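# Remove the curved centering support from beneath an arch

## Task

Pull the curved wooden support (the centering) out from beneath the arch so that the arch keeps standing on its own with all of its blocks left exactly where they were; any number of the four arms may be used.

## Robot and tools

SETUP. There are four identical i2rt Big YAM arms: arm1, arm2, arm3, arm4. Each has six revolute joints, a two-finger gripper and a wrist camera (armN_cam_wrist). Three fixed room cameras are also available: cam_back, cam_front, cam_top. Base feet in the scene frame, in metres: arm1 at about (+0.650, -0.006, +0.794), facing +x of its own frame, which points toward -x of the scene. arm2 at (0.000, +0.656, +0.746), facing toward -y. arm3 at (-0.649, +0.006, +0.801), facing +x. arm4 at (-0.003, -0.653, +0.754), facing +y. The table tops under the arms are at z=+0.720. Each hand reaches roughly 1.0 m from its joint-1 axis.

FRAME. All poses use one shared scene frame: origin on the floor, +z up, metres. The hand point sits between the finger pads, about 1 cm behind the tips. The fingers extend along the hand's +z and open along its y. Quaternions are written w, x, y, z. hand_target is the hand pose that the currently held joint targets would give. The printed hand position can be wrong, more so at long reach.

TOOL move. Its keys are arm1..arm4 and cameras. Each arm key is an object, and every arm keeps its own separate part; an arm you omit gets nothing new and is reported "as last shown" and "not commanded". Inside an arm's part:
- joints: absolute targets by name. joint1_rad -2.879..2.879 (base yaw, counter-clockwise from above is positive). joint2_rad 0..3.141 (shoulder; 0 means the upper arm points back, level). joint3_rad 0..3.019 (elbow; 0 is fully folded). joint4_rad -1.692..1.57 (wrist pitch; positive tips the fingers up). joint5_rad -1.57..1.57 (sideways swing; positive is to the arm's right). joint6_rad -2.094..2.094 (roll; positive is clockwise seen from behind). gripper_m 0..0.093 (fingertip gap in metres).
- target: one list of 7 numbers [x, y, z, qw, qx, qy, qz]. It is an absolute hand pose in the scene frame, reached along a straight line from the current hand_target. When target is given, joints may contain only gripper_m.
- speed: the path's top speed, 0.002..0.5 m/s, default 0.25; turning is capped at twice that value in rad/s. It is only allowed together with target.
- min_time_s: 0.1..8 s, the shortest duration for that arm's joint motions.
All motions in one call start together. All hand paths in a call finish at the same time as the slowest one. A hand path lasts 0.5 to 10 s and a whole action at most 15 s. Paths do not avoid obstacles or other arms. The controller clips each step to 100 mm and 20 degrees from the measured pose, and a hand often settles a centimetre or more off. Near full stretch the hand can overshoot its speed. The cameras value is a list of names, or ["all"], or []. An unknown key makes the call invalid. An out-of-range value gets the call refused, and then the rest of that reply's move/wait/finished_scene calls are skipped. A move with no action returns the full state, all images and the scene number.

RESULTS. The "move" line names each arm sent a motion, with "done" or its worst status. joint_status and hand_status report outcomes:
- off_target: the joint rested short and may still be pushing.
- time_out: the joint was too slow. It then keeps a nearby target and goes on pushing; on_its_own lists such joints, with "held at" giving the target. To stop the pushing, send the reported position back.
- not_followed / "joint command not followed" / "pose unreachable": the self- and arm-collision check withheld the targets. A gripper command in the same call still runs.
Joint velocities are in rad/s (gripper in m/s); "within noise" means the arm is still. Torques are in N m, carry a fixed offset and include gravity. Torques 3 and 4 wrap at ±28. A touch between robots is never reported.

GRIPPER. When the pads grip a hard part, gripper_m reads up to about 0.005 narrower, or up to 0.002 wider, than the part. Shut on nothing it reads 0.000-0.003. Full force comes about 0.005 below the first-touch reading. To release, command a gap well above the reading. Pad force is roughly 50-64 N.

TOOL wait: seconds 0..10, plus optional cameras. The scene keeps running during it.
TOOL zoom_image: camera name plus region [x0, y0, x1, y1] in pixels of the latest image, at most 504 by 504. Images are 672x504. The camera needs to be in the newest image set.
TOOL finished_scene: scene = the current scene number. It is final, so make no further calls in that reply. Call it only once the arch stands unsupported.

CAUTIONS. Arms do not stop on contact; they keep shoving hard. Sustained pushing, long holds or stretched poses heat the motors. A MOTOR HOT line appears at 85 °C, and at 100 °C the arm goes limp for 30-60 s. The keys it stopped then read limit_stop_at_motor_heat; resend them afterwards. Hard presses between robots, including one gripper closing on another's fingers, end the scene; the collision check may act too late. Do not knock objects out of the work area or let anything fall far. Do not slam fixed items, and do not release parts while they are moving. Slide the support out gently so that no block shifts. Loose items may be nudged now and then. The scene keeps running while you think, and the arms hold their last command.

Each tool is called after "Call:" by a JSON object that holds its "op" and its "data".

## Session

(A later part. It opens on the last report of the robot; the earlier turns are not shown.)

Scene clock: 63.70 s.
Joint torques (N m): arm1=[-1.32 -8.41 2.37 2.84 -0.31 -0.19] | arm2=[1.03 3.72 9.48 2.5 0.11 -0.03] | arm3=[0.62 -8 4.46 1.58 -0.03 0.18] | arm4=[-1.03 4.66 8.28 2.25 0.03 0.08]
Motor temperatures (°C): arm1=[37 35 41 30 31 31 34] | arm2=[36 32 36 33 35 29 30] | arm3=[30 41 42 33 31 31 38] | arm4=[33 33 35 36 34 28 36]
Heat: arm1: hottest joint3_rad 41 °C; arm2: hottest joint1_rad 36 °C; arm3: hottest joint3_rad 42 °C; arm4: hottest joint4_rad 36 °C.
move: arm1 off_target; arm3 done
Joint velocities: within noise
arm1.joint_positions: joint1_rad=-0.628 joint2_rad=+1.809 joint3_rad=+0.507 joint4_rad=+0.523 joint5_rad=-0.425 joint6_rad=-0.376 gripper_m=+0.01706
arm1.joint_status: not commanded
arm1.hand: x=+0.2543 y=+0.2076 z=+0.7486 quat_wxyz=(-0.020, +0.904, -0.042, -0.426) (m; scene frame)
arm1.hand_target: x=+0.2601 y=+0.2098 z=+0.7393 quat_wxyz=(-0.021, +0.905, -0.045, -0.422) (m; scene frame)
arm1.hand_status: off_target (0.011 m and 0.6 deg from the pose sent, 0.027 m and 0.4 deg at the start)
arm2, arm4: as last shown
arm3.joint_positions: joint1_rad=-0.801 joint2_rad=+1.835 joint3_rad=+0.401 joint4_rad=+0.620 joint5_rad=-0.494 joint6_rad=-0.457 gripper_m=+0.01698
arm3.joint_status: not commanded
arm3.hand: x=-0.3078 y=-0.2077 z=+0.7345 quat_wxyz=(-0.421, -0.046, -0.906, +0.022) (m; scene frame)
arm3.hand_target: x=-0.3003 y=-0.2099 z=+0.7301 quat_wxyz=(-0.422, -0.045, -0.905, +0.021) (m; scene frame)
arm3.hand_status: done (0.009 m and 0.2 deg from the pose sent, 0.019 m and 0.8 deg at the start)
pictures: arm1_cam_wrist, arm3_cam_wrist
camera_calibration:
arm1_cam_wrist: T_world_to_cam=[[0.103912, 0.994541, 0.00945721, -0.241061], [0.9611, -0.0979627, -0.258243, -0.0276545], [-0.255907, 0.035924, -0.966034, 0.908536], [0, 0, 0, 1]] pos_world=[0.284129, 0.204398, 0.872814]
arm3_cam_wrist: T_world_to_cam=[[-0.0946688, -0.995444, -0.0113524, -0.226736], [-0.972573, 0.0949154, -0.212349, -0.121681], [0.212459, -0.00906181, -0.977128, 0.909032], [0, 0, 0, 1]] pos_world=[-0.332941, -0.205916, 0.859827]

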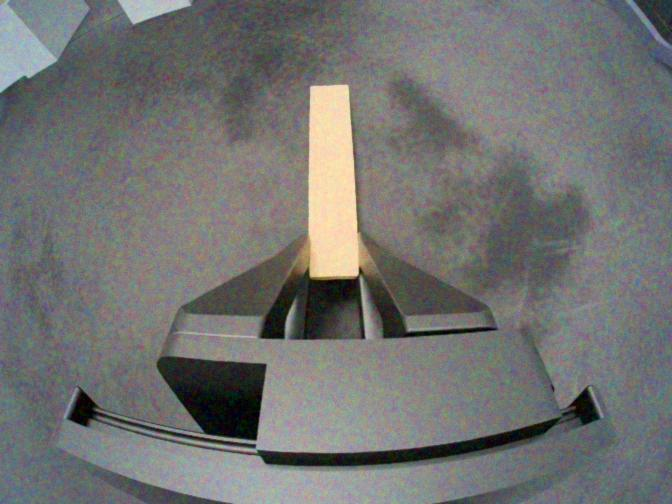

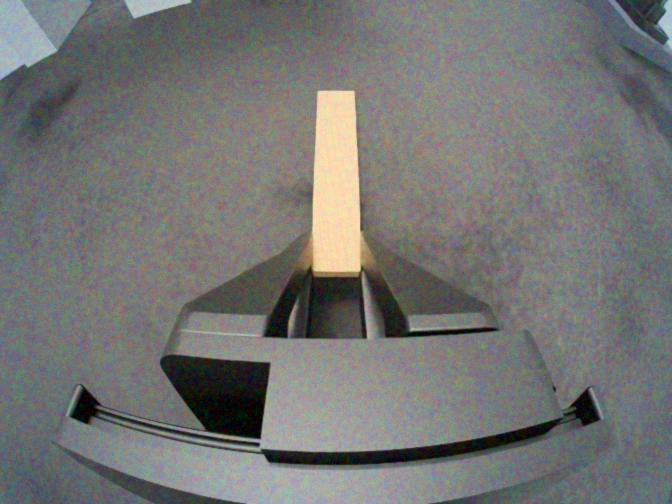

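Call:
{"op": "move", "data": {"arm1": {"target":[0.26,0.21,0.733,0.0211,-0.905,0.0453,0.422],"speed":0.03}, "arm3": {"target":[-0.30,-0.21,0.725,0.422,0.0453,0.905,-0.0211],"speed":0.03}}}

Call:
{"op": "move", "data": {"arm1": {"joints":{"gripper_m":0.045}}, "arm3": {"joints":{"gripper_m":0.045}}}}

Call:
{"op": "move", "data": {"arm1": {"target":[0.31,0.21,0.82,0.0211,-0.905,0.0453,0.422],"speed":0.2}, "arm3": {"target":[-0.35,-0.21,0.81,0.422,0.0453,0.905,-0.0211],"speed":0.2}, "cameras": ["cam_top","cam_back"]}}

Scene clock: 64.93 s.
Joint torques (N m): arm1=[-1.26 -7.47 2.39 2.61 -0.23 -0.19] | arm2=[1.49 3.66 9.44 2.45 0.11 -0.01] | arm3=[0.5 -6.95 4.52 1.28 0.06 0.18] | arm4=[-1.14 4.01 8.18 2.41 0.06 0.07]
Motor temperatures (°C): arm1=[37 35 41 30 31 31 34] | arm2=[36 32 36 33 34 29 30] | arm3=[30 41 42 33 31 31 38] | arm4=[33 33 35 36 34 28 36]
Heat: arm1: hottest joint3_rad 41 °C; arm2: hottest joint1_rad 36 °C; arm3: hottest joint3_rad 42 °C; arm4: hottest joint4_rad 36 °C.
move: arm1 off_target; arm3 off_target
Joint velocities: within noise
arm1.joint_positions: joint1_rad=-0.628 joint2_rad=+1.821 joint3_rad=+0.507 joint4_rad=+0.553 joint5_rad=-0.427 joint6_rad=-0.376 gripper_m=+0.01706
arm1.joint_status: not commanded
arm1.hand: x=+0.2522 y=+0.2088 z=+0.7483 quat_wxyz=(-0.024, +0.900, -0.040, -0.433) (m; scene frame)
arm1.hand_target: x=+0.2603 y=+0.2096 z=+0.7336 quat_wxyz=(-0.021, +0.905, -0.045, -0.422) (m; scene frame)
arm1.hand_status: off_target (0.017 m and 1.5 deg from the pose sent, 0.017 m and 0.6 deg at the start)
arm2.joint_positions: joint1_rad=-0.491 joint2_rad=+0.571 joint3_rad=+1.396 joint4_rad=-1.145 joint5_rad=+0.158 joint6_rad=+0.378 gripper_m=+0.09396
arm2.joint_status: not commanded
arm2.hand: x=-0.1424 y=+0.4717 z=+1.3418 quat_wxyz=(-0.330, -0.780, -0.216, +0.486) (m; scene frame)
arm2.hand_target: x=-0.1404 y=+0.4751 z=+1.3501 quat_wxyz=(-0.336, -0.774, -0.213, +0.492) (m; scene frame)
arm2.hand_status: not commanded
arm3.joint_positions: joint1_rad=-0.801 joint2_rad=+1.848 joint3_rad=+0.401 joint4_rad=+0.648 joint5_rad=-0.496 joint6_rad=-0.456 gripper_m=+0.01698
arm3.joint_status: not commanded
arm3.hand: x=-0.3062 y=-0.2089 z=+0.7342 quat_wxyz=(-0.426, -0.044, -0.903, +0.026) (m; scene frame)
arm3.hand_target: x=-0.3003 y=-0.2099 z=+0.7253 quat_wxyz=(-0.422, -0.045, -0.905, +0.021) (m; scene frame)
arm3.hand_status: off_target (0.011 m and 0.7 deg from the pose sent, 0.013 m and 0.2 deg at the start)
arm4.joint_positions: joint1_rad=-0.377 joint2_rad=+0.615 joint3_rad=+1.493 joint4_rad=-1.274 joint5_rad=+0.157 joint6_rad=-0.616 gripper_m=+0.09396
arm4.joint_status: not commanded
arm4.hand: x=+0.0978 y=-0.4603 z=+1.3602 quat_wxyz=(-0.554, +0.623, -0.545, -0.090) (m; scene frame)
arm4.hand_target: x=+0.0963 y=-0.4637 z=+1.3683 quat_wxyz=(-0.562, +0.618, -0.542, -0.093) (m; scene frame)
arm4.hand_status: not commanded
pictures: none

Scene clock: 65.60 s.
Joint torques (N m): arm1=[-1.44 -8.41 2.26 2.52 -0.2 -0.19] | arm2=[1.03 3.84 9.48 2.43 0.1 0] | arm3=[0.44 -9 3.86 1.26 -0.05 0.17] | arm4=[-1.32 4.48 8.18 2.28 0.06 0.05]
Motor temperatures (°C): arm1=[37 35 41 30 31 31 34] | arm2=[36 32 36 33 34 29 30] | arm3=[30 41 42 33 31 31 38] | arm4=[33 33 35 36 34 28 36]
Heat: arm1: hottest joint3_rad 41 °C; arm2: hottest joint1_rad 36 °C; arm3: hottest joint3_rad 42 °C; arm4: hottest joint4_rad 36 °C.
move: arm1 done; arm3 done
Joint velocities: within noise
arm1.joint_positions: joint1_rad=-0.628 joint2_rad=+1.835 joint3_rad=+0.507 joint4_rad=+0.553 joint5_rad=-0.428 joint6_rad=-0.376 gripper_m=+0.04486
arm1.joint_status: all done
arm1.hand: x=+0.2540 y=+0.2073 z=+0.7428 quat_wxyz=(-0.020, +0.903, -0.041, -0.428) (m; scene frame)
arm1.hand_target: x=+0.2603 y=+0.2096 z=+0.7336 quat_wxyz=(-0.021, +0.905, -0.045, -0.422) (m; scene frame)
arm1.hand_status: not commanded
arm2, arm4: as last shown
arm3.joint_positions: joint1_rad=-0.800 joint2_rad=+1.868 joint3_rad=+0.406 joint4_rad=+0.648 joint5_rad=-0.493 joint6_rad=-0.455 gripper_m=+0.04489
arm3.joint_status: all done
arm3.hand: x=-0.3073 y=-0.2083 z=+0.7275 quat_wxyz=(-0.420, -0.047, -0.906, +0.022) (m; scene frame)
arm3.hand_target: x=-0.3004 y=-0.2099 z=+0.7252 quat_wxyz=(-0.422, -0.045, -0.905, +0.021) (m; scene frame)
arm3.hand_status: not commanded
pictures: none

Scene clock: 67.13 s.
Joint torques (N m): arm1=[-1.49 -8 4.03 1.05 -0.41 -0.25] | arm2=[1.26 3.72 9.5 2.5 0.1 -0.02] | arm3=[-0.97 -8.53 6.27 0.62 -0.36 -0.07] | arm4=[-1.08 4.31 8.24 2.25 0.06 0.03]
Motor temperatures (°C): arm1=[37 35 40 30 31 31 34] | arm2=[36 32 36 33 34 29 30] | arm3=[30 41 41 32 31 31 37] | arm4=[33 33 35 36 34 28 36]
Heat: arm1: hottest joint3_rad 40 °C; arm2: hottest joint1_rad 36 °C; arm3: hottest joint2_rad 41 °C; arm4: hottest joint4_rad 36 °C.
move: arm1 done; arm3 done
Joint velocities: within noise
arm1.joint_positions: joint1_rad=-0.732 joint2_rad=+1.457 joint3_rad=+0.432 joint4_rad=+0.207 joint5_rad=-0.497 joint6_rad=-0.459 gripper_m=+0.04491
arm1.joint_status: not commanded
arm1.hand: x=+0.3035 y=+0.2082 z=+0.8197 quat_wxyz=(-0.020, +0.904, -0.043, -0.425) (m; scene frame)
arm1.hand_target: x=+0.3098 y=+0.2099 z=+0.8199 quat_wxyz=(-0.021, +0.905, -0.045, -0.422) (m; scene frame)
arm1.hand_status: done (0.007 m and 0.5 deg from the pose sent, 0.095 m and 0.9 deg at the start)
arm2, arm4: as last shown
arm3.joint_positions: joint1_rad=-0.914 joint2_rad=+1.448 joint3_rad=+0.339 joint4_rad=+0.230 joint5_rad=-0.577 joint6_rad=-0.552 gripper_m=+0.04494
arm3.joint_status: not commanded
arm3.hand: x=-0.3504 y=-0.2048 z=+0.8034 quat_wxyz=(-0.418, -0.049, -0.907, +0.014) (m; scene frame)
arm3.hand_target: x=-0.3499 y=-0.2100 z=+0.8099 quat_wxyz=(-0.422, -0.045, -0.905, +0.021) (m; scene frame)
arm3.hand_status: done (0.008 m and 1.1 deg from the pose sent, 0.093 m and 0.3 deg at the start)
pictures: cam_back, cam_top

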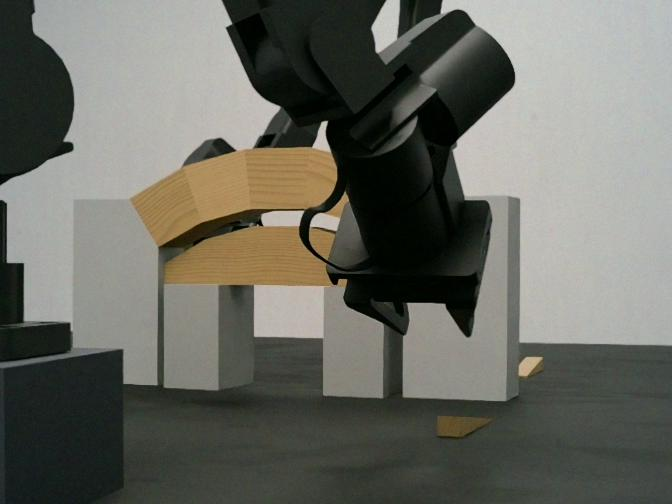

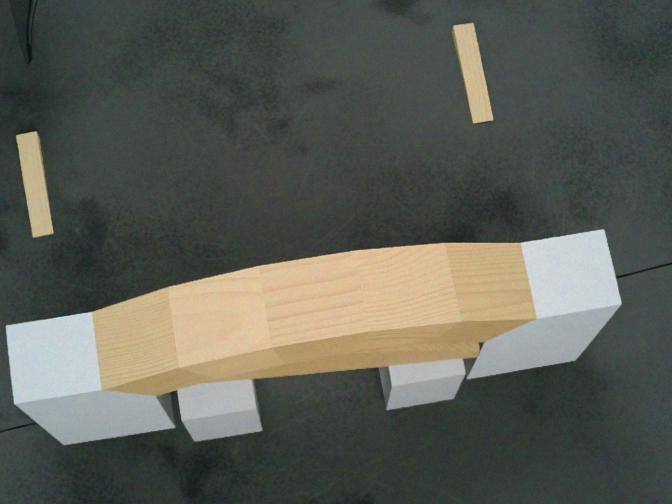

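Call:
{"op": "move", "data": {"arm1": {"target":[0.13,0.02,0.875,0.0320,-0.7651,0.0381,0.6420],"speed":0.4,"joints":{"gripper_m":0.0}}, "arm3": {"target":[-0.26,-0.0,0.87,0.5243,0.5243,0.4745,0.4745],"speed":0.5,"joints":{"gripper_m":0.093}}, "cameras": ["cam_top","cam_front","cam_back","arm1_cam_wrist","arm3_cam_wrist"]}}

Scene clock: 71.97 s.
Joint torques (N m): arm1=[0.5 -7.94 5.33 3.55 0.12 0.02] | arm2=[1.32 3.66 9.51 2.51 0.11 -0.01] | arm3=[0.21 -6.12 1.81 2.3 0.3 0.11] | arm4=[-0.79 4.25 8.34 2.18 0.04 0.07]
Motor temperatures (°C): arm1=[37 35 40 30 31 31 34] | arm2=[36 32 36 33 34 29 30] | arm3=[30 40 41 32 31 31 37] | arm4=[33 32 36 36 34 28 36]
Heat: arm1: hottest joint3_rad 40 °C; arm2: hottest joint1_rad 36 °C; arm3: hottest joint3_rad 41 °C; arm4: hottest joint3_rad 36 °C.
move: arm1 off_target; arm3 off_target
Joint velocities: within noise
arm1.joint_positions: joint1_rad=-0.015 joint2_rad=+1.746 joint3_rad=+0.472 joint4_rad=+1.066 joint5_rad=+0.066 joint6_rad=+0.011 gripper_m=+0.00014
arm1.joint_status: all done
arm1.hand: x=+0.1429 y=+0.0258 z=+0.8714 quat_wxyz=(-0.038, +0.774, -0.038, -0.631) (m; scene frame)
arm1.hand_target: x=+0.1305 y=+0.0199 z=+0.8751 quat_wxyz=(-0.032, +0.765, -0.038, -0.642) (m; scene frame)
arm1.hand_status: off_target (0.015 m and 1.8 deg from the pose sent, 0.262 m and 29.6 deg at the start)
arm2, arm4: as last shown
arm3.joint_positions: joint1_rad=+0.006 joint2_rad=+1.804 joint3_rad=+0.138 joint4_rad=+1.535 joint5_rad=+0.155 joint6_rad=+1.585 gripper_m=+0.09291
arm3.joint_status: all done
arm3.hand: x=-0.2646 y=-0.0038 z=+0.8692 quat_wxyz=(-0.493, -0.558, -0.506, -0.435) (m; scene frame)
arm3.hand_target: x=-0.2598 y=+0.0000 z=+0.8706 quat_wxyz=(-0.493, -0.556, -0.501, -0.444) (m; scene frame)
arm3.hand_status: off_target (0.006 m and 7.8 deg from the pose sent, 0.234 m and 96.1 deg at the start; pose on its path clipped on 26 of 92 steps; a joint's target at an end of its range on 35 of 92 steps)
pictures: arm1_cam_wrist, arm3_cam_wrist, cam_back, cam_front, cam_top
camera_calibration:
arm1_cam_wrist: T_world_to_cam=[[0.120615, 0.992594, 0.0144414, -0.0564914], [0.72892, -0.0786805, -0.680062, 0.493685], [-0.67389, 0.0925525, -0.733012, 0.860451], [0, 0, 0, 1]] pos_world=[0.226806, 0.0152796, 0.967274]
arm3_cam_wrist: T_world_to_cam=[[-0.121174, 0.00469322, -0.99262, 0.831596], [-0.513373, 0.855568, 0.0667152, -0.188591], [0.849567, 0.517669, -0.101263, 0.442603], [0, 0, 0, 1]] pos_world=[-0.372071, -0.0716726, 0.882861]

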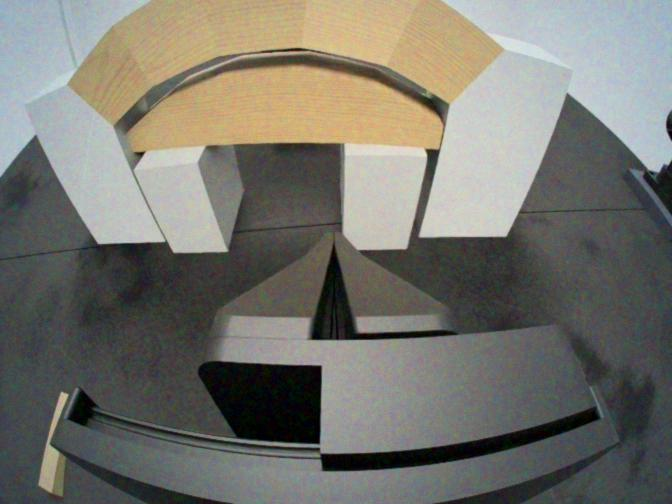

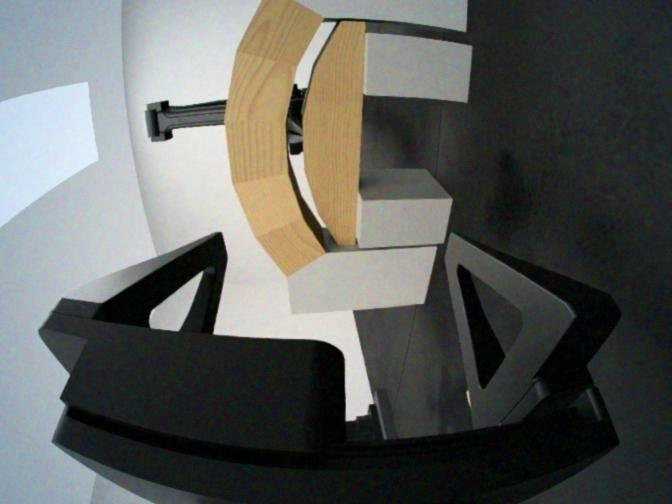

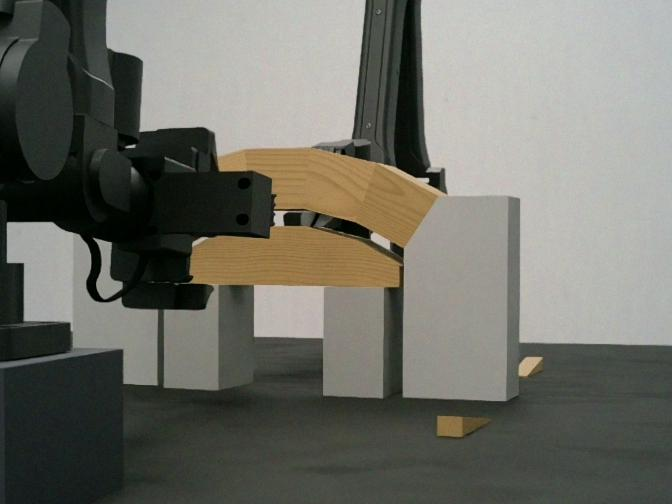

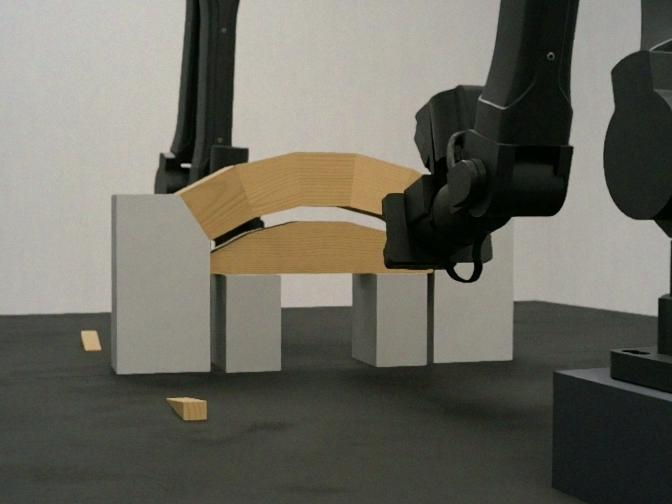

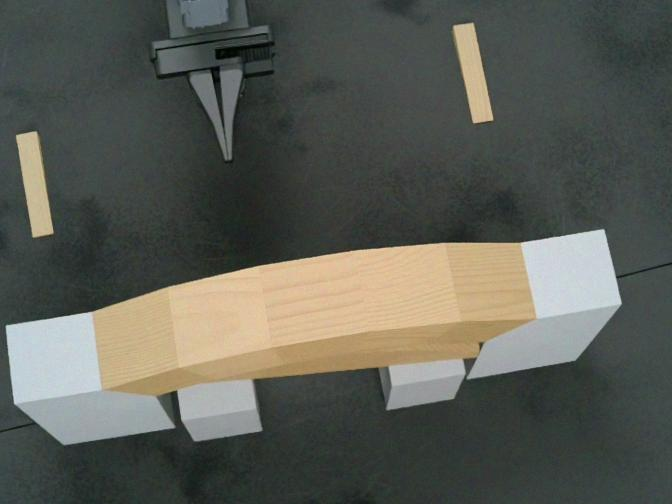

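Call:
{"op": "move", "data": {"arm1": {"target":[0.03,0.022,0.875,0.0320,-0.7651,0.0381,0.6420],"speed":0.2}, "arm3": {"target":[-0.13,0.0,0.866,0.5243,0.5243,0.4745,0.4745],"speed":0.2}, "cameras": ["cam_top","arm1_cam_wrist","arm3_cam_wrist","cam_back"]}}

Scene clock: 74.13 s.
Joint torques (N m): arm1=[0.67 -11.4 6.79 1.73 0.11 0.01] | arm2=[1.14 3.6 9.51 2.48 0.11 -0.02] | arm3=[-1.2 -10.75 4.16 0.98 -0.02 -0.11] | arm4=[-1.2 4.25 8.21 2.28 0.09 0.08]
Motor temperatures (°C): arm1=[37 35 40 30 31 31 34] | arm2=[36 32 36 33 34 29 30] | arm3=[30 40 41 32 31 31 37] | arm4=[33 32 36 36 34 28 36]
Heat: arm1: hottest joint3_rad 40 °C; arm2: hottest joint1_rad 36 °C; arm3: hottest joint3_rad 41 °C; arm4: hottest joint3_rad 36 °C.
move: arm1 off_target; arm3 off_target
Joint velocities: within noise
arm1.joint_positions: joint1_rad=-0.015 joint2_rad=+1.874 joint3_rad=+0.749 joint4_rad=+0.955 joint5_rad=+0.069 joint6_rad=+0.011 gripper_m=+0.00014
arm1.joint_status: not commanded
arm1.hand: x=+0.0434 y=+0.0302 z=+0.8822 quat_wxyz=(-0.039, +0.762, -0.039, -0.646) (m; scene frame)
arm1.hand_target: x=+0.0310 y=+0.0219 z=+0.8752 quat_wxyz=(-0.032, +0.765, -0.038, -0.642) (m; scene frame)
arm1.hand_status: off_target (0.017 m and 1.0 deg from the pose sent, 0.113 m and 1.8 deg at the start)
arm2, arm4: as last shown
arm3.joint_positions: joint1_rad=+0.006 joint2_rad=+1.973 joint3_rad=+0.488 joint4_rad=+1.504 joint5_rad=+0.136 joint6_rad=+1.585 gripper_m=+0.09291
arm3.joint_status: not commanded
arm3.hand: x=-0.1363 y=+0.0048 z=+0.8737 quat_wxyz=(-0.523, -0.522, -0.471, -0.482) (m; scene frame)
arm3.hand_target: x=-0.1304 y=+0.0000 z=+0.8661 quat_wxyz=(-0.524, -0.524, -0.475, -0.474) (m; scene frame)
arm3.hand_status: off_target (0.011 m and 1.0 deg from the pose sent, 0.135 m and 7.8 deg at the start)
pictures: arm1_cam_wrist, arm3_cam_wrist, cam_back, cam_top
camera_calibration:
arm1_cam_wrist: T_world_to_cam=[[0.123411, 0.992287, 0.0116387, -0.0467254], [0.70177, -0.0789749, -0.708013, 0.599651], [-0.701633, 0.0955443, -0.706104, 0.778177], [0, 0, 0, 1]] pos_world=[0.130944, 0.019372, 0.974578]
arm3_cam_wrist: T_world_to_cam=[[0.0272226, 0.0119704, -0.999558, 0.877797], [-0.534058, 0.845437, -0.00442023, -0.071096], [0.84501, 0.533942, 0.0294079, 0.214787], [0, 0, 0, 1]] pos_world=[-0.243363, -0.0650843, 0.870778]

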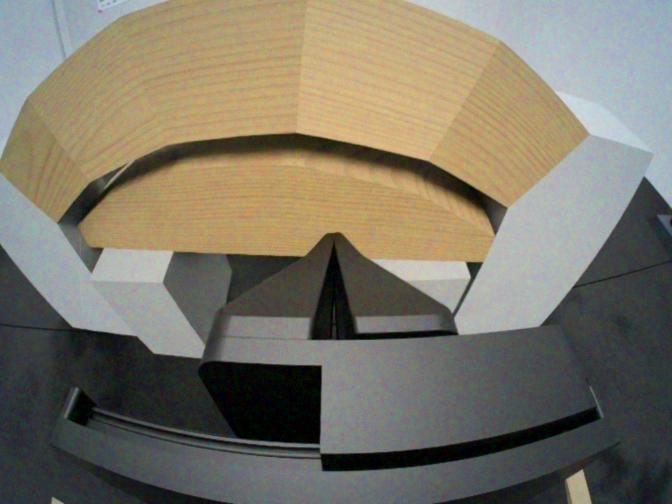

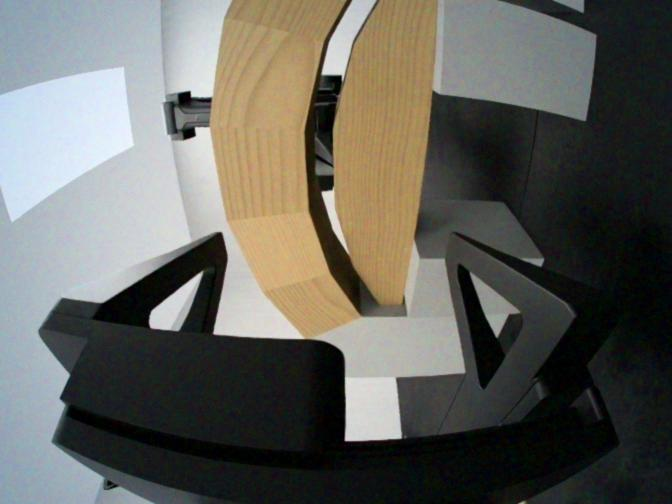

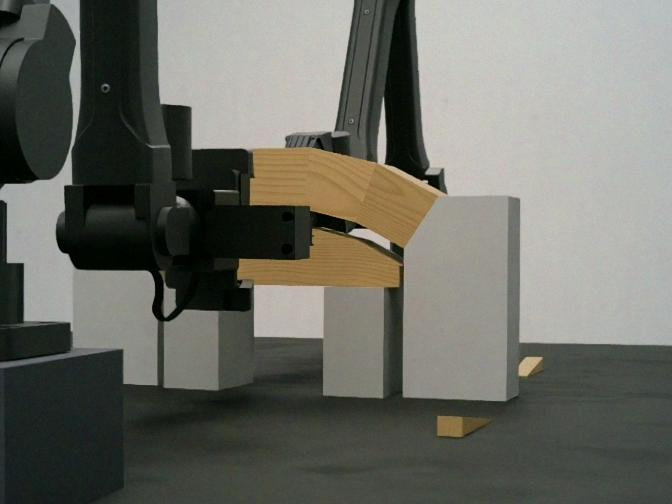

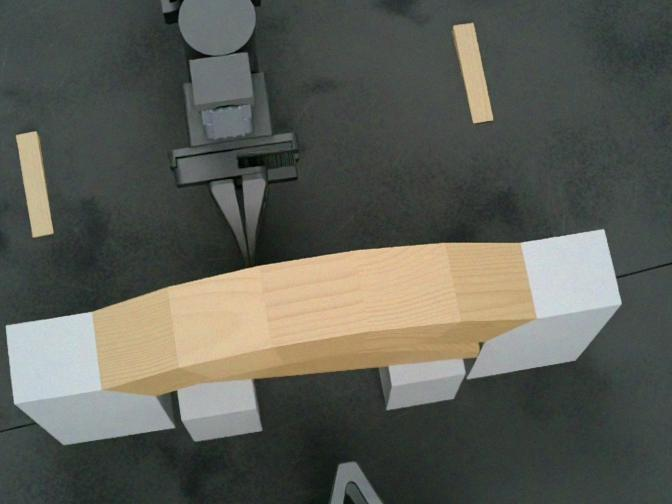

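Call:
{"op": "move", "data": {"arm1": {"target":[-0.015,0.026,0.872,0.0320,-0.7651,0.0381,0.6420],"speed":0.08}, "arm3": {"target":[-0.13,0.0,0.843,0.5243,0.5243,0.4745,0.4745],"speed":0.1}, "cameras": ["cam_top","arm1_cam_wrist","arm3_cam_wrist","cam_front"]}}

Scene clock: 76.30 s.
Joint torques (N m): arm1=[0.38 -12.75 7.95 1.7 -0.11 0.01] | arm2=[0.97 3.84 9.5 2.5 0.11 -0.02] | arm3=[-1.08 -10.99 3.21 2.25 0.03 -0.09] | arm4=[-0.91 4.42 8.21 2.26 0.06 0.06]
Motor temperatures (°C): arm1=[37 35 40 30 31 31 34] | arm2=[36 32 36 33 34 29 29] | arm3=[30 40 40 32 31 31 37] | arm4=[33 32 36 36 34 28 36]
Heat: arm1: hottest joint3_rad 40 °C; arm2: hottest joint1_rad 36 °C; arm3: hottest joint2_rad 40 °C; arm4: hottest joint3_rad 36 °C.
move: arm1 off_target; arm3 done
Joint velocities: within noise
arm1.joint_positions: joint1_rad=-0.015 joint2_rad=+1.940 joint3_rad=+0.872 joint4_rad=+0.893 joint5_rad=+0.069 joint6_rad=+0.011 gripper_m=+0.00014
arm1.joint_status: not commanded
arm1.hand: x=+0.0019 y=+0.0319 z=+0.8783 quat_wxyz=(-0.039, +0.763, -0.039, -0.643) (m; scene frame)
arm1.hand_target: x=-0.0138 y=+0.0259 z=+0.8723 quat_wxyz=(-0.032, +0.765, -0.038, -0.642) (m; scene frame)
arm1.hand_status: off_target (0.019 m and 0.9 deg from the pose sent, 0.059 m and 1.0 deg at the start)
arm2, arm4: as last shown
arm3.joint_positions: joint1_rad=+0.006 joint2_rad=+2.061 joint3_rad=+0.508 joint4_rad=+1.535 joint5_rad=+0.136 joint6_rad=+1.585 gripper_m=+0.09291
arm3.joint_status: not commanded
arm3.hand: x=-0.1348 y=+0.0047 z=+0.8434 quat_wxyz=(-0.515, -0.530, -0.481, -0.472) (m; scene frame)
arm3.hand_target: x=-0.1301 y=+0.0000 z=+0.8430 quat_wxyz=(-0.523, -0.526, -0.476, -0.473) (m; scene frame)
arm3.hand_status: done (0.007 m and 1.5 deg from the pose sent, 0.032 m and 1.0 deg at the start; a joint's target at an end of its range on 20 of 36 steps)
pictures: arm1_cam_wrist, arm3_cam_wrist, cam_front, cam_top
camera_calibration:
arm1_cam_wrist: T_world_to_cam=[[0.123354, 0.992288, 0.0121532, -0.0436972], [0.705522, -0.0790796, -0.704262, 0.622891], [-0.69787, 0.0954478, -0.709836, 0.749584], [0, 0, 0, 1]] pos_world=[0.089039, 0.0210721, 0.971291]
arm3_cam_wrist: T_world_to_cam=[[-0.00933875, 0.0104385, -0.999902, 0.842857], [-0.533689, 0.845568, 0.0138118, -0.0856467], [0.845629, 0.533766, -0.00232564, 0.241319], [0, 0, 0, 1]] pos_world=[-0.241904, -0.0651857, 0.844518]

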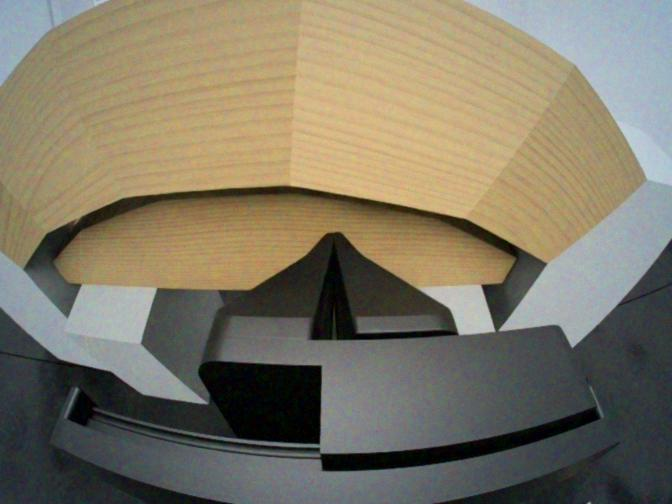

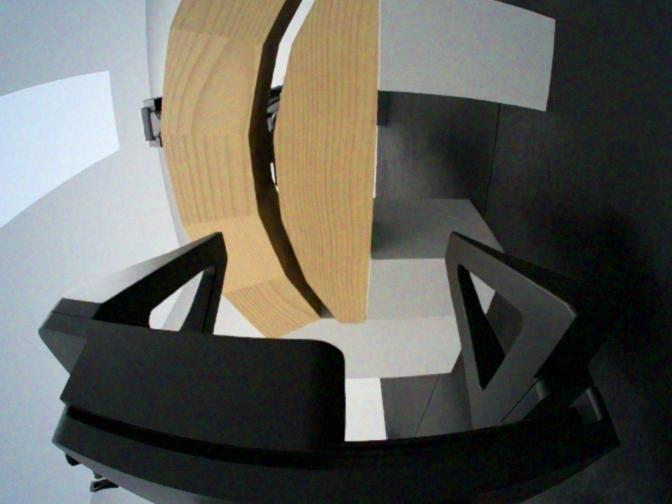

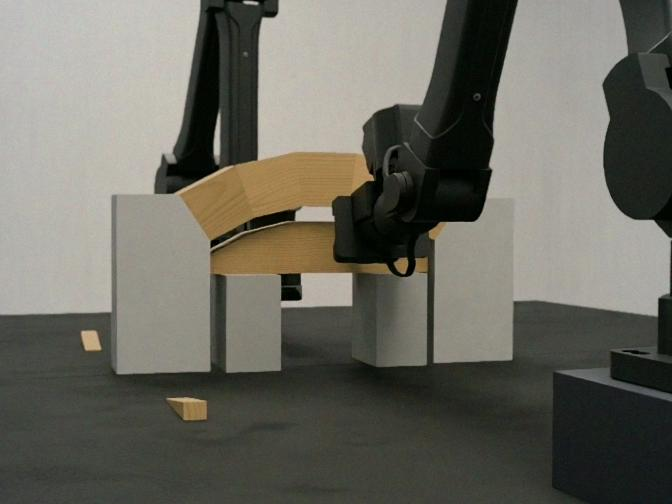

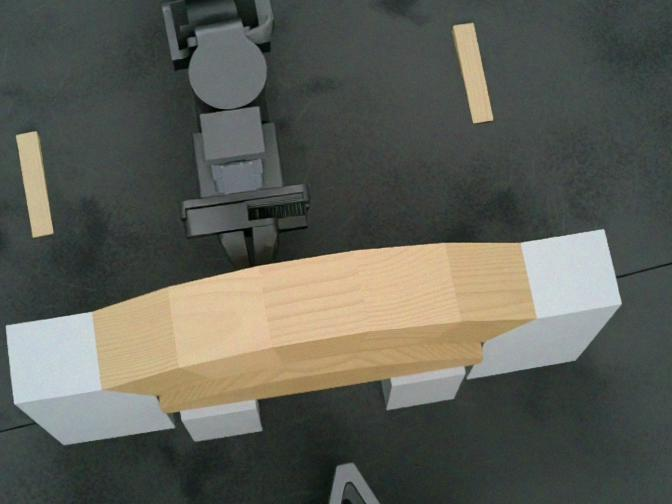

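Call:
{"op": "move", "data": {"arm1": {"target":[-0.031,0.02,0.872,0.0320,-0.7651,0.0381,0.6420],"speed":0.08}, "arm3": {"target":[-0.095,0.0,0.846,0.5243,0.5243,0.4745,0.4745],"speed":0.08}, "cameras": ["cam_top","arm3_cam_wrist","cam_back"]}}

Scene clock: 78.17 s.
Joint torques (N m): arm1=[0.97 -13.16 8.23 1.65 0.01 0.02] | arm2=[1.2 3.72 9.54 2.44 0.09 -0.02] | arm3=[-0.97 -11.75 4.37 1.05 -0.01 -0.11] | arm4=[-0.79 4.78 8.27 2.26 0.09 0.07]
Motor temperatures (°C): arm1=[37 35 40 30 31 31 33] | arm2=[36 32 36 33 34 29 29] | arm3=[30 40 40 32 31 31 37] | arm4=[33 32 36 36 34 28 36]
Heat: arm1: hottest joint3_rad 40 °C; arm2: hottest joint1_rad 36 °C; arm3: hottest joint2_rad 40 °C; arm4: hottest joint3_rad 36 °C.
move: arm1 off_target; arm3 off_target
Joint velocities: within noise
arm1.joint_positions: joint1_rad=-0.012 joint2_rad=+1.962 joint3_rad=+0.919 joint4_rad=+0.868 joint5_rad=+0.078 joint6_rad=+0.012 gripper_m=+0.00014
arm1.joint_status: not commanded
arm1.hand: x=-0.0133 y=+0.0321 z=+0.8787 quat_wxyz=(-0.041, +0.763, -0.041, -0.643) (m; scene frame)
arm1.hand_target: x=-0.0294 y=+0.0197 z=+0.8723 quat_wxyz=(-0.032, +0.765, -0.038, -0.642) (m; scene frame)
arm1.hand_status: off_target (0.022 m and 1.2 deg from the pose sent, 0.036 m and 0.9 deg at the start)
arm2, arm4: as last shown
arm3.joint_positions: joint1_rad=+0.003 joint2_rad=+2.061 joint3_rad=+0.596 joint4_rad=+1.483 joint5_rad=+0.133 joint6_rad=+1.585 gripper_m=+0.09291
arm3.joint_status: not commanded
arm3.hand: x=-0.1012 y=+0.0050 z=+0.8542 quat_wxyz=(-0.523, -0.522, -0.471, -0.482) (m; scene frame)
arm3.hand_target: x=-0.0954 y=-0.0001 z=+0.8461 quat_wxyz=(-0.524, -0.524, -0.474, -0.474) (m; scene frame)
arm3.hand_status: off_target (0.011 m and 1.0 deg from the pose sent, 0.040 m and 1.5 deg at the start)
pictures: arm3_cam_wrist, cam_back, cam_top
camera_calibration:
arm3_cam_wrist: T_world_to_cam=[[0.0269184, 0.011892, -0.999567, 0.857284], [-0.533756, 0.845628, -0.00431354, -0.0526536], [0.84521, 0.533641, 0.0291104, 0.185733], [0, 0, 0, 1]] pos_world=[-0.208164, -0.064784, 0.851278]

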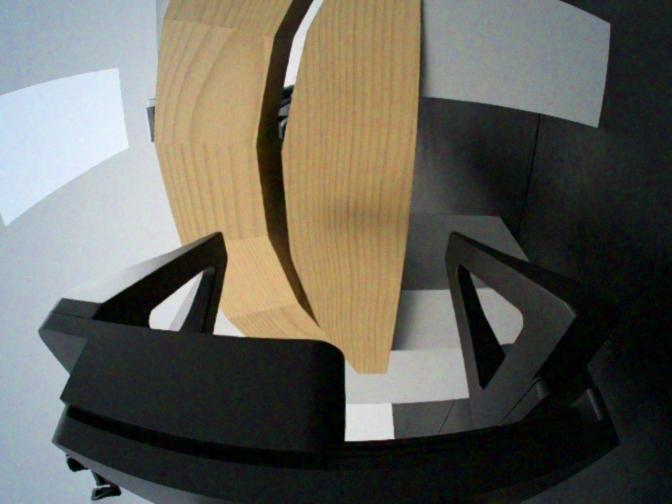

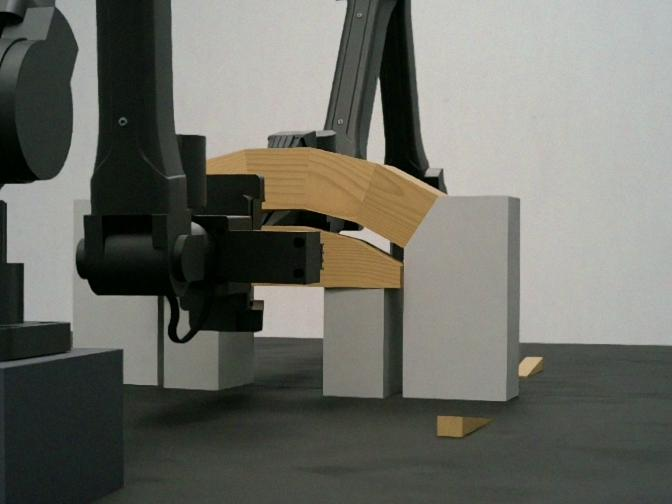

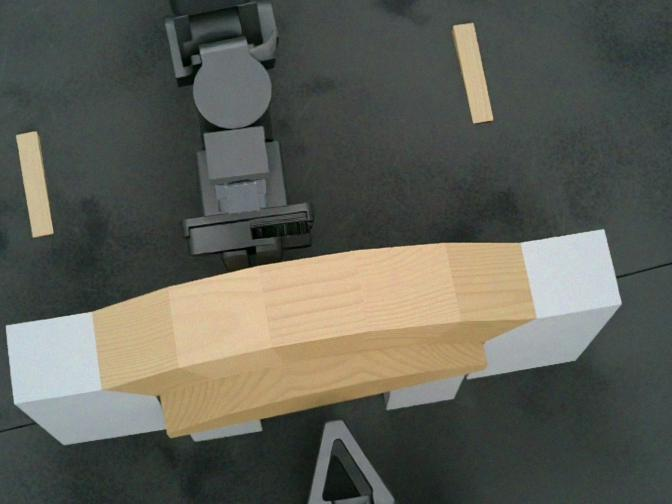

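Call:
{"op": "move", "data": {"arm3": {"target":[-0.055,0.0,0.839,0.5243,0.5243,0.4745,0.4745],"speed":0.08}, "cameras": ["cam_top","arm3_cam_wrist","cam_back"]}}

Scene clock: 79.50 s.
Joint torques (N m): arm1=[1.08 -13.16 8.21 1.65 0.01 0.01] | arm2=[1.03 3.96 9.48 2.47 0.09 -0.01] | arm3=[-1.08 -12.98 5.49 0.96 -0.01 -0.11] | arm4=[-0.79 4.31 8.28 2.22 0.06 0.07]
Motor temperatures (°C): arm1=[37 35 41 30 31 31 33] | arm2=[36 32 36 33 34 29 29] | arm3=[30 40 40 32 31 31 37] | arm4=[33 32 36 36 34 28 36]
Heat: arm1: hottest joint3_rad 41 °C; arm2: hottest joint1_rad 36 °C; arm3: hottest joint2_rad 40 °C; arm4: hottest joint3_rad 36 °C.
move: arm3 off_target
Joint velocities: within noise
arm1, arm2, arm4: as last shown
arm3.joint_positions: joint1_rad=+0.000 joint2_rad=+2.101 joint3_rad=+0.707 joint4_rad=+1.411 joint5_rad=+0.130 joint6_rad=+1.585 gripper_m=+0.09291
arm3.joint_status: not commanded
arm3.hand: x=-0.0626 y=+0.0055 z=+0.8471 quat_wxyz=(-0.523, -0.522, -0.472, -0.481) (m; scene frame)
arm3.hand_target: x=-0.0556 y=-0.0001 z=+0.8391 quat_wxyz=(-0.524, -0.524, -0.475, -0.474) (m; scene frame)
arm3.hand_status: off_target (0.012 m and 0.9 deg from the pose sent, 0.049 m and 1.0 deg at the start)
pictures: arm3_cam_wrist, cam_back, cam_top
camera_calibration:
arm3_cam_wrist: T_world_to_cam=[[0.0241881, 0.0117913, -0.999638, 0.849139], [-0.534089, 0.845423, -0.00295102, -0.0336922], [0.845082, 0.533967, 0.0267467, 0.155171], [0, 0, 0, 1]] pos_world=[-0.169666, -0.0643845, 0.844581]

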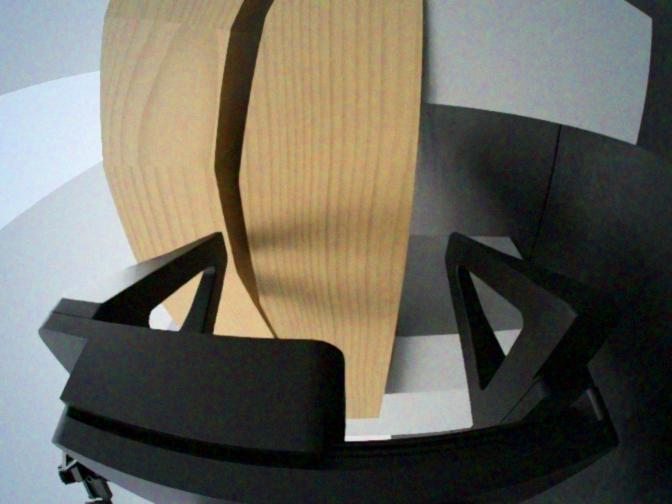

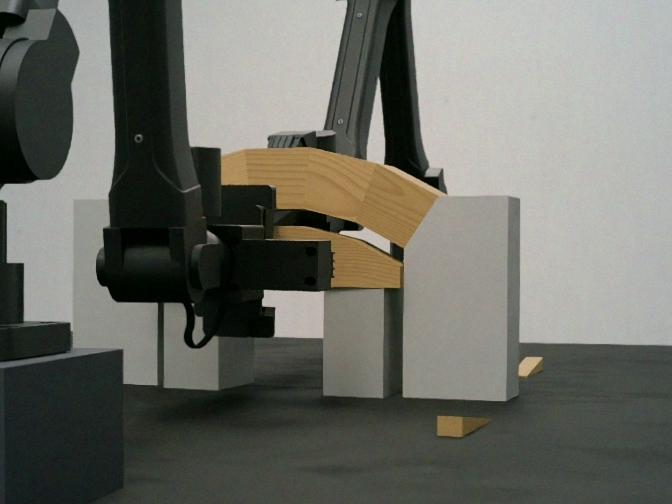

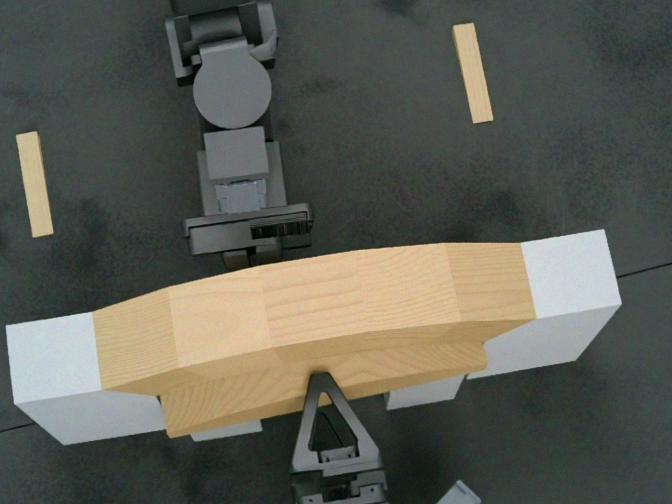

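Call:
{"op": "move", "data": {"arm3": {"target":[-0.053,0.0,0.843,0.5243,0.5243,0.4745,0.4745],"speed":0.05}}}

Call:
{"op": "move", "data": {"arm3": {"joints":{"gripper_m":0.06},"min_time_s":1}, "cameras": ["arm3_cam_wrist","cam_back"]}}

Scene clock: 80.77 s.
Joint torques (N m): arm1=[1.08 -13.16 8.25 1.69 0 0.02] | arm2=[1.03 3.72 9.54 2.48 0.11 0] | arm3=[-1.08 -13.92 5.71 0.96 -0.02 -0.1] | arm4=[-1.14 4.54 8.23 2.24 0.04 0.09]
Motor temperatures (°C): arm1=[37 35 41 30 30 31 33] | arm2=[36 32 36 33 34 29 29] | arm3=[30 40 40 32 31 31 37] | arm4=[33 32 36 36 34 28 36]
Heat: arm1: hottest joint3_rad 41 °C; arm2: hottest joint1_rad 36 °C; arm3: hottest joint2_rad 40 °C; arm4: hottest joint3_rad 36 °C.
move: arm3 off_target
Joint velocities: within noise
arm1: as last shown
arm2.joint_positions: joint1_rad=-0.491 joint2_rad=+0.571 joint3_rad=+1.396 joint4_rad=-1.145 joint5_rad=+0.158 joint6_rad=+0.378 gripper_m=+0.09396
arm2.joint_status: not commanded
arm2.hand: x=-0.1424 y=+0.4717 z=+1.3418 quat_wxyz=(-0.330, -0.780, -0.216, +0.486) (m; scene frame)
arm2.hand_target: x=-0.1404 y=+0.4751 z=+1.3501 quat_wxyz=(-0.336, -0.774, -0.213, +0.492) (m; scene frame)
arm2.hand_status: not commanded
arm3.joint_positions: joint1_rad=+0.000 joint2_rad=+2.101 joint3_rad=+0.707 joint4_rad=+1.396 joint5_rad=+0.130 joint6_rad=+1.585 gripper_m=+0.09291
arm3.joint_status: not commanded
arm3.hand: x=-0.0626 y=+0.0055 z=+0.8434 quat_wxyz=(-0.519, -0.526, -0.476, -0.477) (m; scene frame)
arm3.hand_target: x=-0.0534 y=+0.0000 z=+0.8430 quat_wxyz=(-0.524, -0.524, -0.475, -0.474) (m; scene frame)
arm3.hand_status: off_target (0.011 m and 0.7 deg from the pose sent, 0.012 m and 0.9 deg at the start)
arm4.joint_positions: joint1_rad=-0.377 joint2_rad=+0.615 joint3_rad=+1.493 joint4_rad=-1.274 joint5_rad=+0.157 joint6_rad=-0.616 gripper_m=+0.09396
arm4.joint_status: not commanded
arm4.hand: x=+0.0978 y=-0.4603 z=+1.3602 quat_wxyz=(-0.554, +0.623, -0.545, -0.090) (m; scene frame)
arm4.hand_target: x=+0.0963 y=-0.4637 z=+1.3683 quat_wxyz=(-0.562, +0.618, -0.542, -0.093) (m; scene frame)
arm4.hand_status: not commanded
pictures: none

Scene clock: 81.50 s.
Joint torques (N m): arm1=[0.62 -13.57 8.21 1.68 0.02 0.02] | arm2=[1.08 3.84 9.5 2.44 0.1 -0.02] | arm3=[-0.97 -13.8 5.33 0.64 -0.02 -0.1] | arm4=[-1.2 4.6 8.28 2.36 0.03 0.05]
Motor temperatures (°C): arm1=[37 35 41 30 30 31 33] | arm2=[36 32 36 33 34 29 29] | arm3=[30 40 40 32 31 31 37] | arm4=[33 32 36 36 34 28 36]
Heat: arm1: hottest joint3_rad 41 °C; arm2: hottest joint1_rad 36 °C; arm3: hottest joint2_rad 40 °C; arm4: hottest joint3_rad 36 °C.
move: arm3 done
Joint velocities: within noise
arm1.joint_positions: joint1_rad=-0.011 joint2_rad=+1.963 joint3_rad=+0.919 joint4_rad=+0.868 joint5_rad=+0.078 joint6_rad=+0.012 gripper_m=+0.00014
arm1.joint_status: not commanded
arm1.hand: x=-0.0133 y=+0.0316 z=+0.8777 quat_wxyz=(-0.041, +0.764, -0.041, -0.643) (m; scene frame)
arm1.hand_target: x=-0.0294 y=+0.0197 z=+0.8721 quat_wxyz=(-0.032, +0.765, -0.038, -0.642) (m; scene frame)
arm1.hand_status: not commanded
arm2, arm4: as last shown
arm3.joint_positions: joint1_rad=+0.000 joint2_rad=+2.100 joint3_rad=+0.713 joint4_rad=+1.403 joint5_rad=+0.130 joint6_rad=+1.585 gripper_m=+0.06016
arm3.joint_status: all done
arm3.hand: x=-0.0604 y=+0.0056 z=+0.8480 quat_wxyz=(-0.523, -0.522, -0.472, -0.481) (m; scene frame)
arm3.hand_target: x=-0.0533 y=+0.0000 z=+0.8432 quat_wxyz=(-0.524, -0.524, -0.474, -0.475) (m; scene frame)
arm3.hand_status: not commanded
pictures: arm3_cam_wrist, cam_back
camera_calibration:
arm3_cam_wrist: T_world_to_cam=[[0.0241698, 0.0114313, -0.999643, 0.84986], [-0.534085, 0.845424, -0.00324562, -0.0322959], [0.845085, 0.533973, 0.0265391, 0.153329], [0, 0, 0, 1]] pos_world=[-0.167366, -0.0642849, 0.845383]

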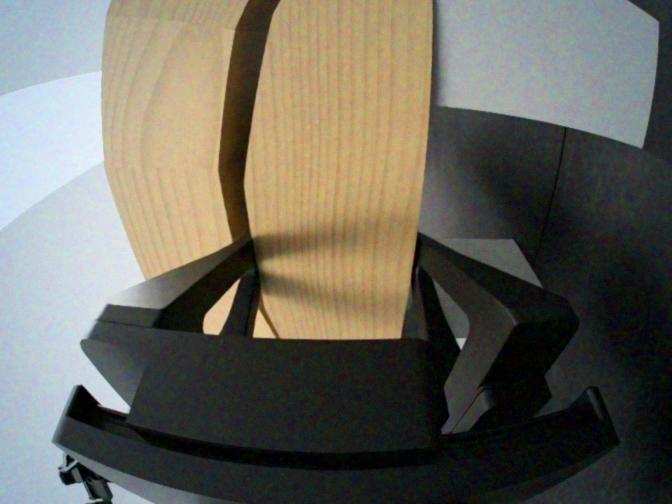

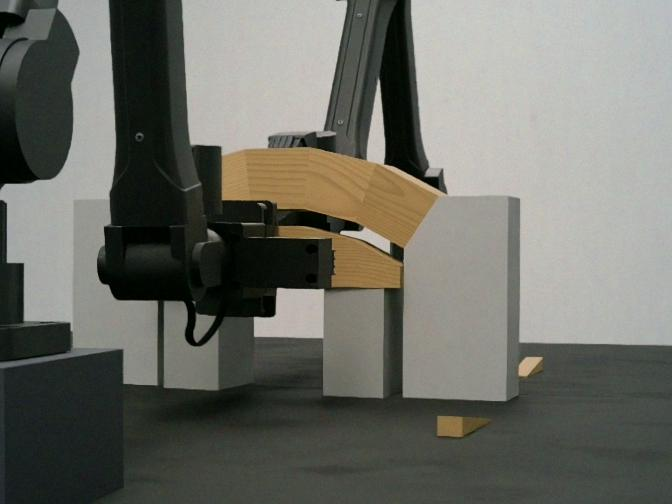

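Call:
{"op": "move", "data": {"arm3": {"joints":{"gripper_m":0.048},"min_time_s":1}}}

Call:
{"op": "move", "data": {"arm3": {"target":[-0.115,0.006,0.849,0.5243,0.5243,0.4745,0.4745],"speed":0.08}, "cameras": ["arm3_cam_wrist","cam_back","cam_top"]}}

Scene clock: 82.10 s.
Joint torques (N m): arm1=[0.97 -13.45 8.23 1.63 0.02 0.01] | arm2=[1.44 3.66 9.52 2.47 0.1 -0.01] | arm3=[-1.14 -13.8 5.33 0.58 -0.01 -0.08] | arm4=[-1.49 4.31 8.09 2.24 0.06 0.08]
Motor temperatures (°C): arm1=[37 35 41 30 30 31 33] | arm2=[36 32 36 33 34 29 29] | arm3=[30 40 40 32 31 31 37] | arm4=[33 32 36 36 34 28 36]
Heat: arm1: hottest joint3_rad 41 °C; arm2: hottest joint1_rad 36 °C; arm3: hottest joint2_rad 40 °C; arm4: hottest joint3_rad 36 °C.
move: arm3 off_target
Joint velocities: within noise
arm1.joint_positions: joint1_rad=-0.011 joint2_rad=+1.964 joint3_rad=+0.919 joint4_rad=+0.868 joint5_rad=+0.078 joint6_rad=+0.012 gripper_m=+0.00014
arm1.joint_status: not commanded
arm1.hand: x=-0.0132 y=+0.0316 z=+0.8775 quat_wxyz=(-0.041, +0.764, -0.041, -0.643) (m; scene frame)
arm1.hand_target: x=-0.0294 y=+0.0199 z=+0.8721 quat_wxyz=(-0.032, +0.765, -0.038, -0.642) (m; scene frame)
arm1.hand_status: not commanded
arm2, arm4: as last shown
arm3.joint_positions: joint1_rad=+0.000 joint2_rad=+2.099 joint3_rad=+0.713 joint4_rad=+1.405 joint5_rad=+0.130 joint6_rad=+1.583 gripper_m=+0.05682
arm3.joint_status: gripper_m off_target (ended at +0.05685, target +0.04800)
arm3.hand: x=-0.0603 y=+0.0056 z=+0.8488 quat_wxyz=(-0.524, -0.521, -0.472, -0.481) (m; scene frame)
arm3.hand_target: x=-0.0533 y=+0.0000 z=+0.8432 quat_wxyz=(-0.524, -0.524, -0.474, -0.475) (m; scene frame)
arm3.hand_status: not commanded
pictures: none

Scene clock: 83.87 s.
Joint torques (N m): arm1=[0.73 -13.51 7.53 1.69 0.02 0.02] | arm2=[1.08 3.66 9.5 2.51 0.11 -0.02] | arm3=[0.32 -13.57 2.97 1.92 0.23 0.07] | arm4=[-0.62 4.37 8.35 2.17 0.1 0.09]
Motor temperatures (°C): arm1=[37 35 41 30 30 31 33] | arm2=[36 32 36 33 34 29 29] | arm3=[30 40 40 32 31 31 37] | arm4=[33 32 36 36 34 28 36]
Heat: arm1: hottest joint3_rad 41 °C; arm2: hottest joint1_rad 36 °C; arm3: hottest joint2_rad 40 °C; arm4: hottest joint3_rad 36 °C.
move: arm3 off_target
Joint velocities: within noise
arm1.joint_positions: joint1_rad=-0.008 joint2_rad=+1.966 joint3_rad=+0.929 joint4_rad=+0.868 joint5_rad=+0.078 joint6_rad=+0.012 gripper_m=+0.00014
arm1.joint_status: not commanded
arm1.hand: x=-0.0172 y=+0.0292 z=+0.8807 quat_wxyz=(-0.040, +0.761, -0.040, -0.646) (m; scene frame)
arm1.hand_target: x=-0.0294 y=+0.0199 z=+0.8723 quat_wxyz=(-0.032, +0.765, -0.038, -0.642) (m; scene frame)
arm1.hand_status: not commanded
arm2, arm4: as last shown
arm3.joint_positions: joint1_rad=+0.005 joint2_rad=+2.075 joint3_rad=+0.550 joint4_rad=+1.498 joint5_rad=+0.146 joint6_rad=+1.568 gripper_m=+0.05682
arm3.joint_status: not commanded
arm3.hand: x=-0.1204 y=+0.0032 z=+0.8381 quat_wxyz=(-0.520, -0.530, -0.485, -0.462) (m; scene frame)
arm3.hand_target: x=-0.1151 y=+0.0060 z=+0.8491 quat_wxyz=(-0.524, -0.524, -0.474, -0.475) (m; scene frame)
arm3.hand_status: off_target (0.012 m and 2.1 deg from the pose sent, 0.055 m and 0.9 deg at the start)
pictures: arm3_cam_wrist, cam_back, cam_top
camera_calibration:
arm3_cam_wrist: T_world_to_cam=[[-0.0200781, -0.00722414, -0.999772, 0.836337], [-0.524946, 0.851124, 0.00439229, -0.0675787], [0.850899, 0.524914, -0.0208813, 0.246047], [0, 0, 0, 1]] pos_world=[-0.228044, -0.065594, 0.841581]

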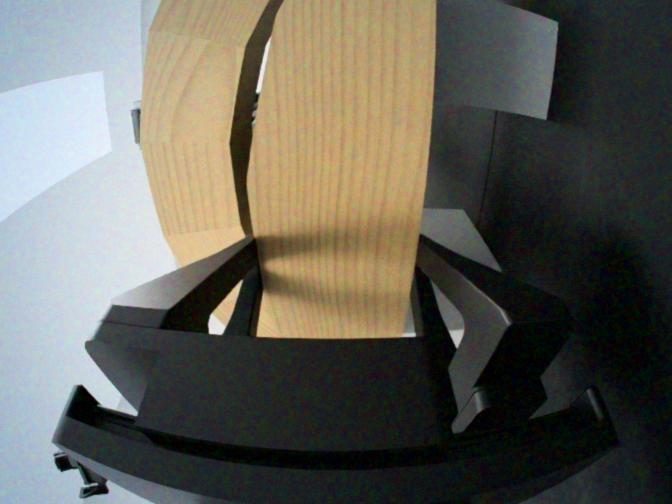

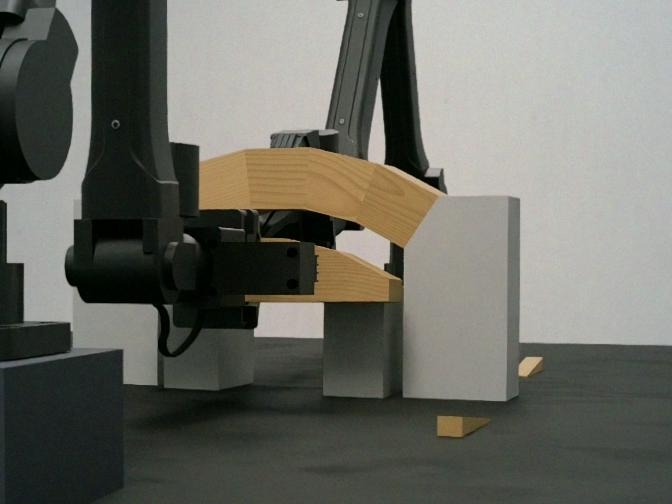

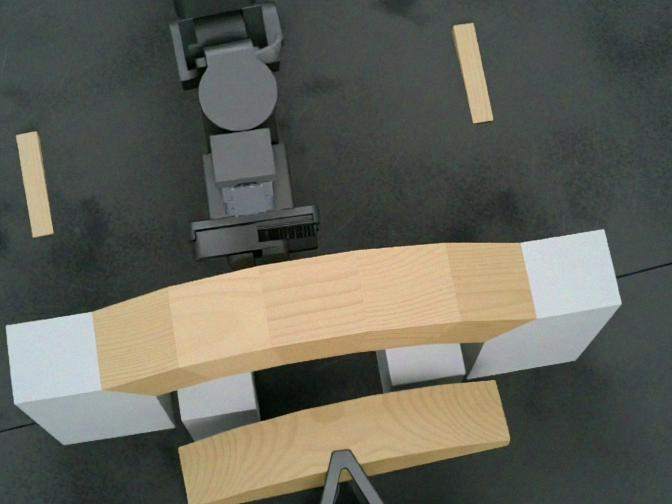

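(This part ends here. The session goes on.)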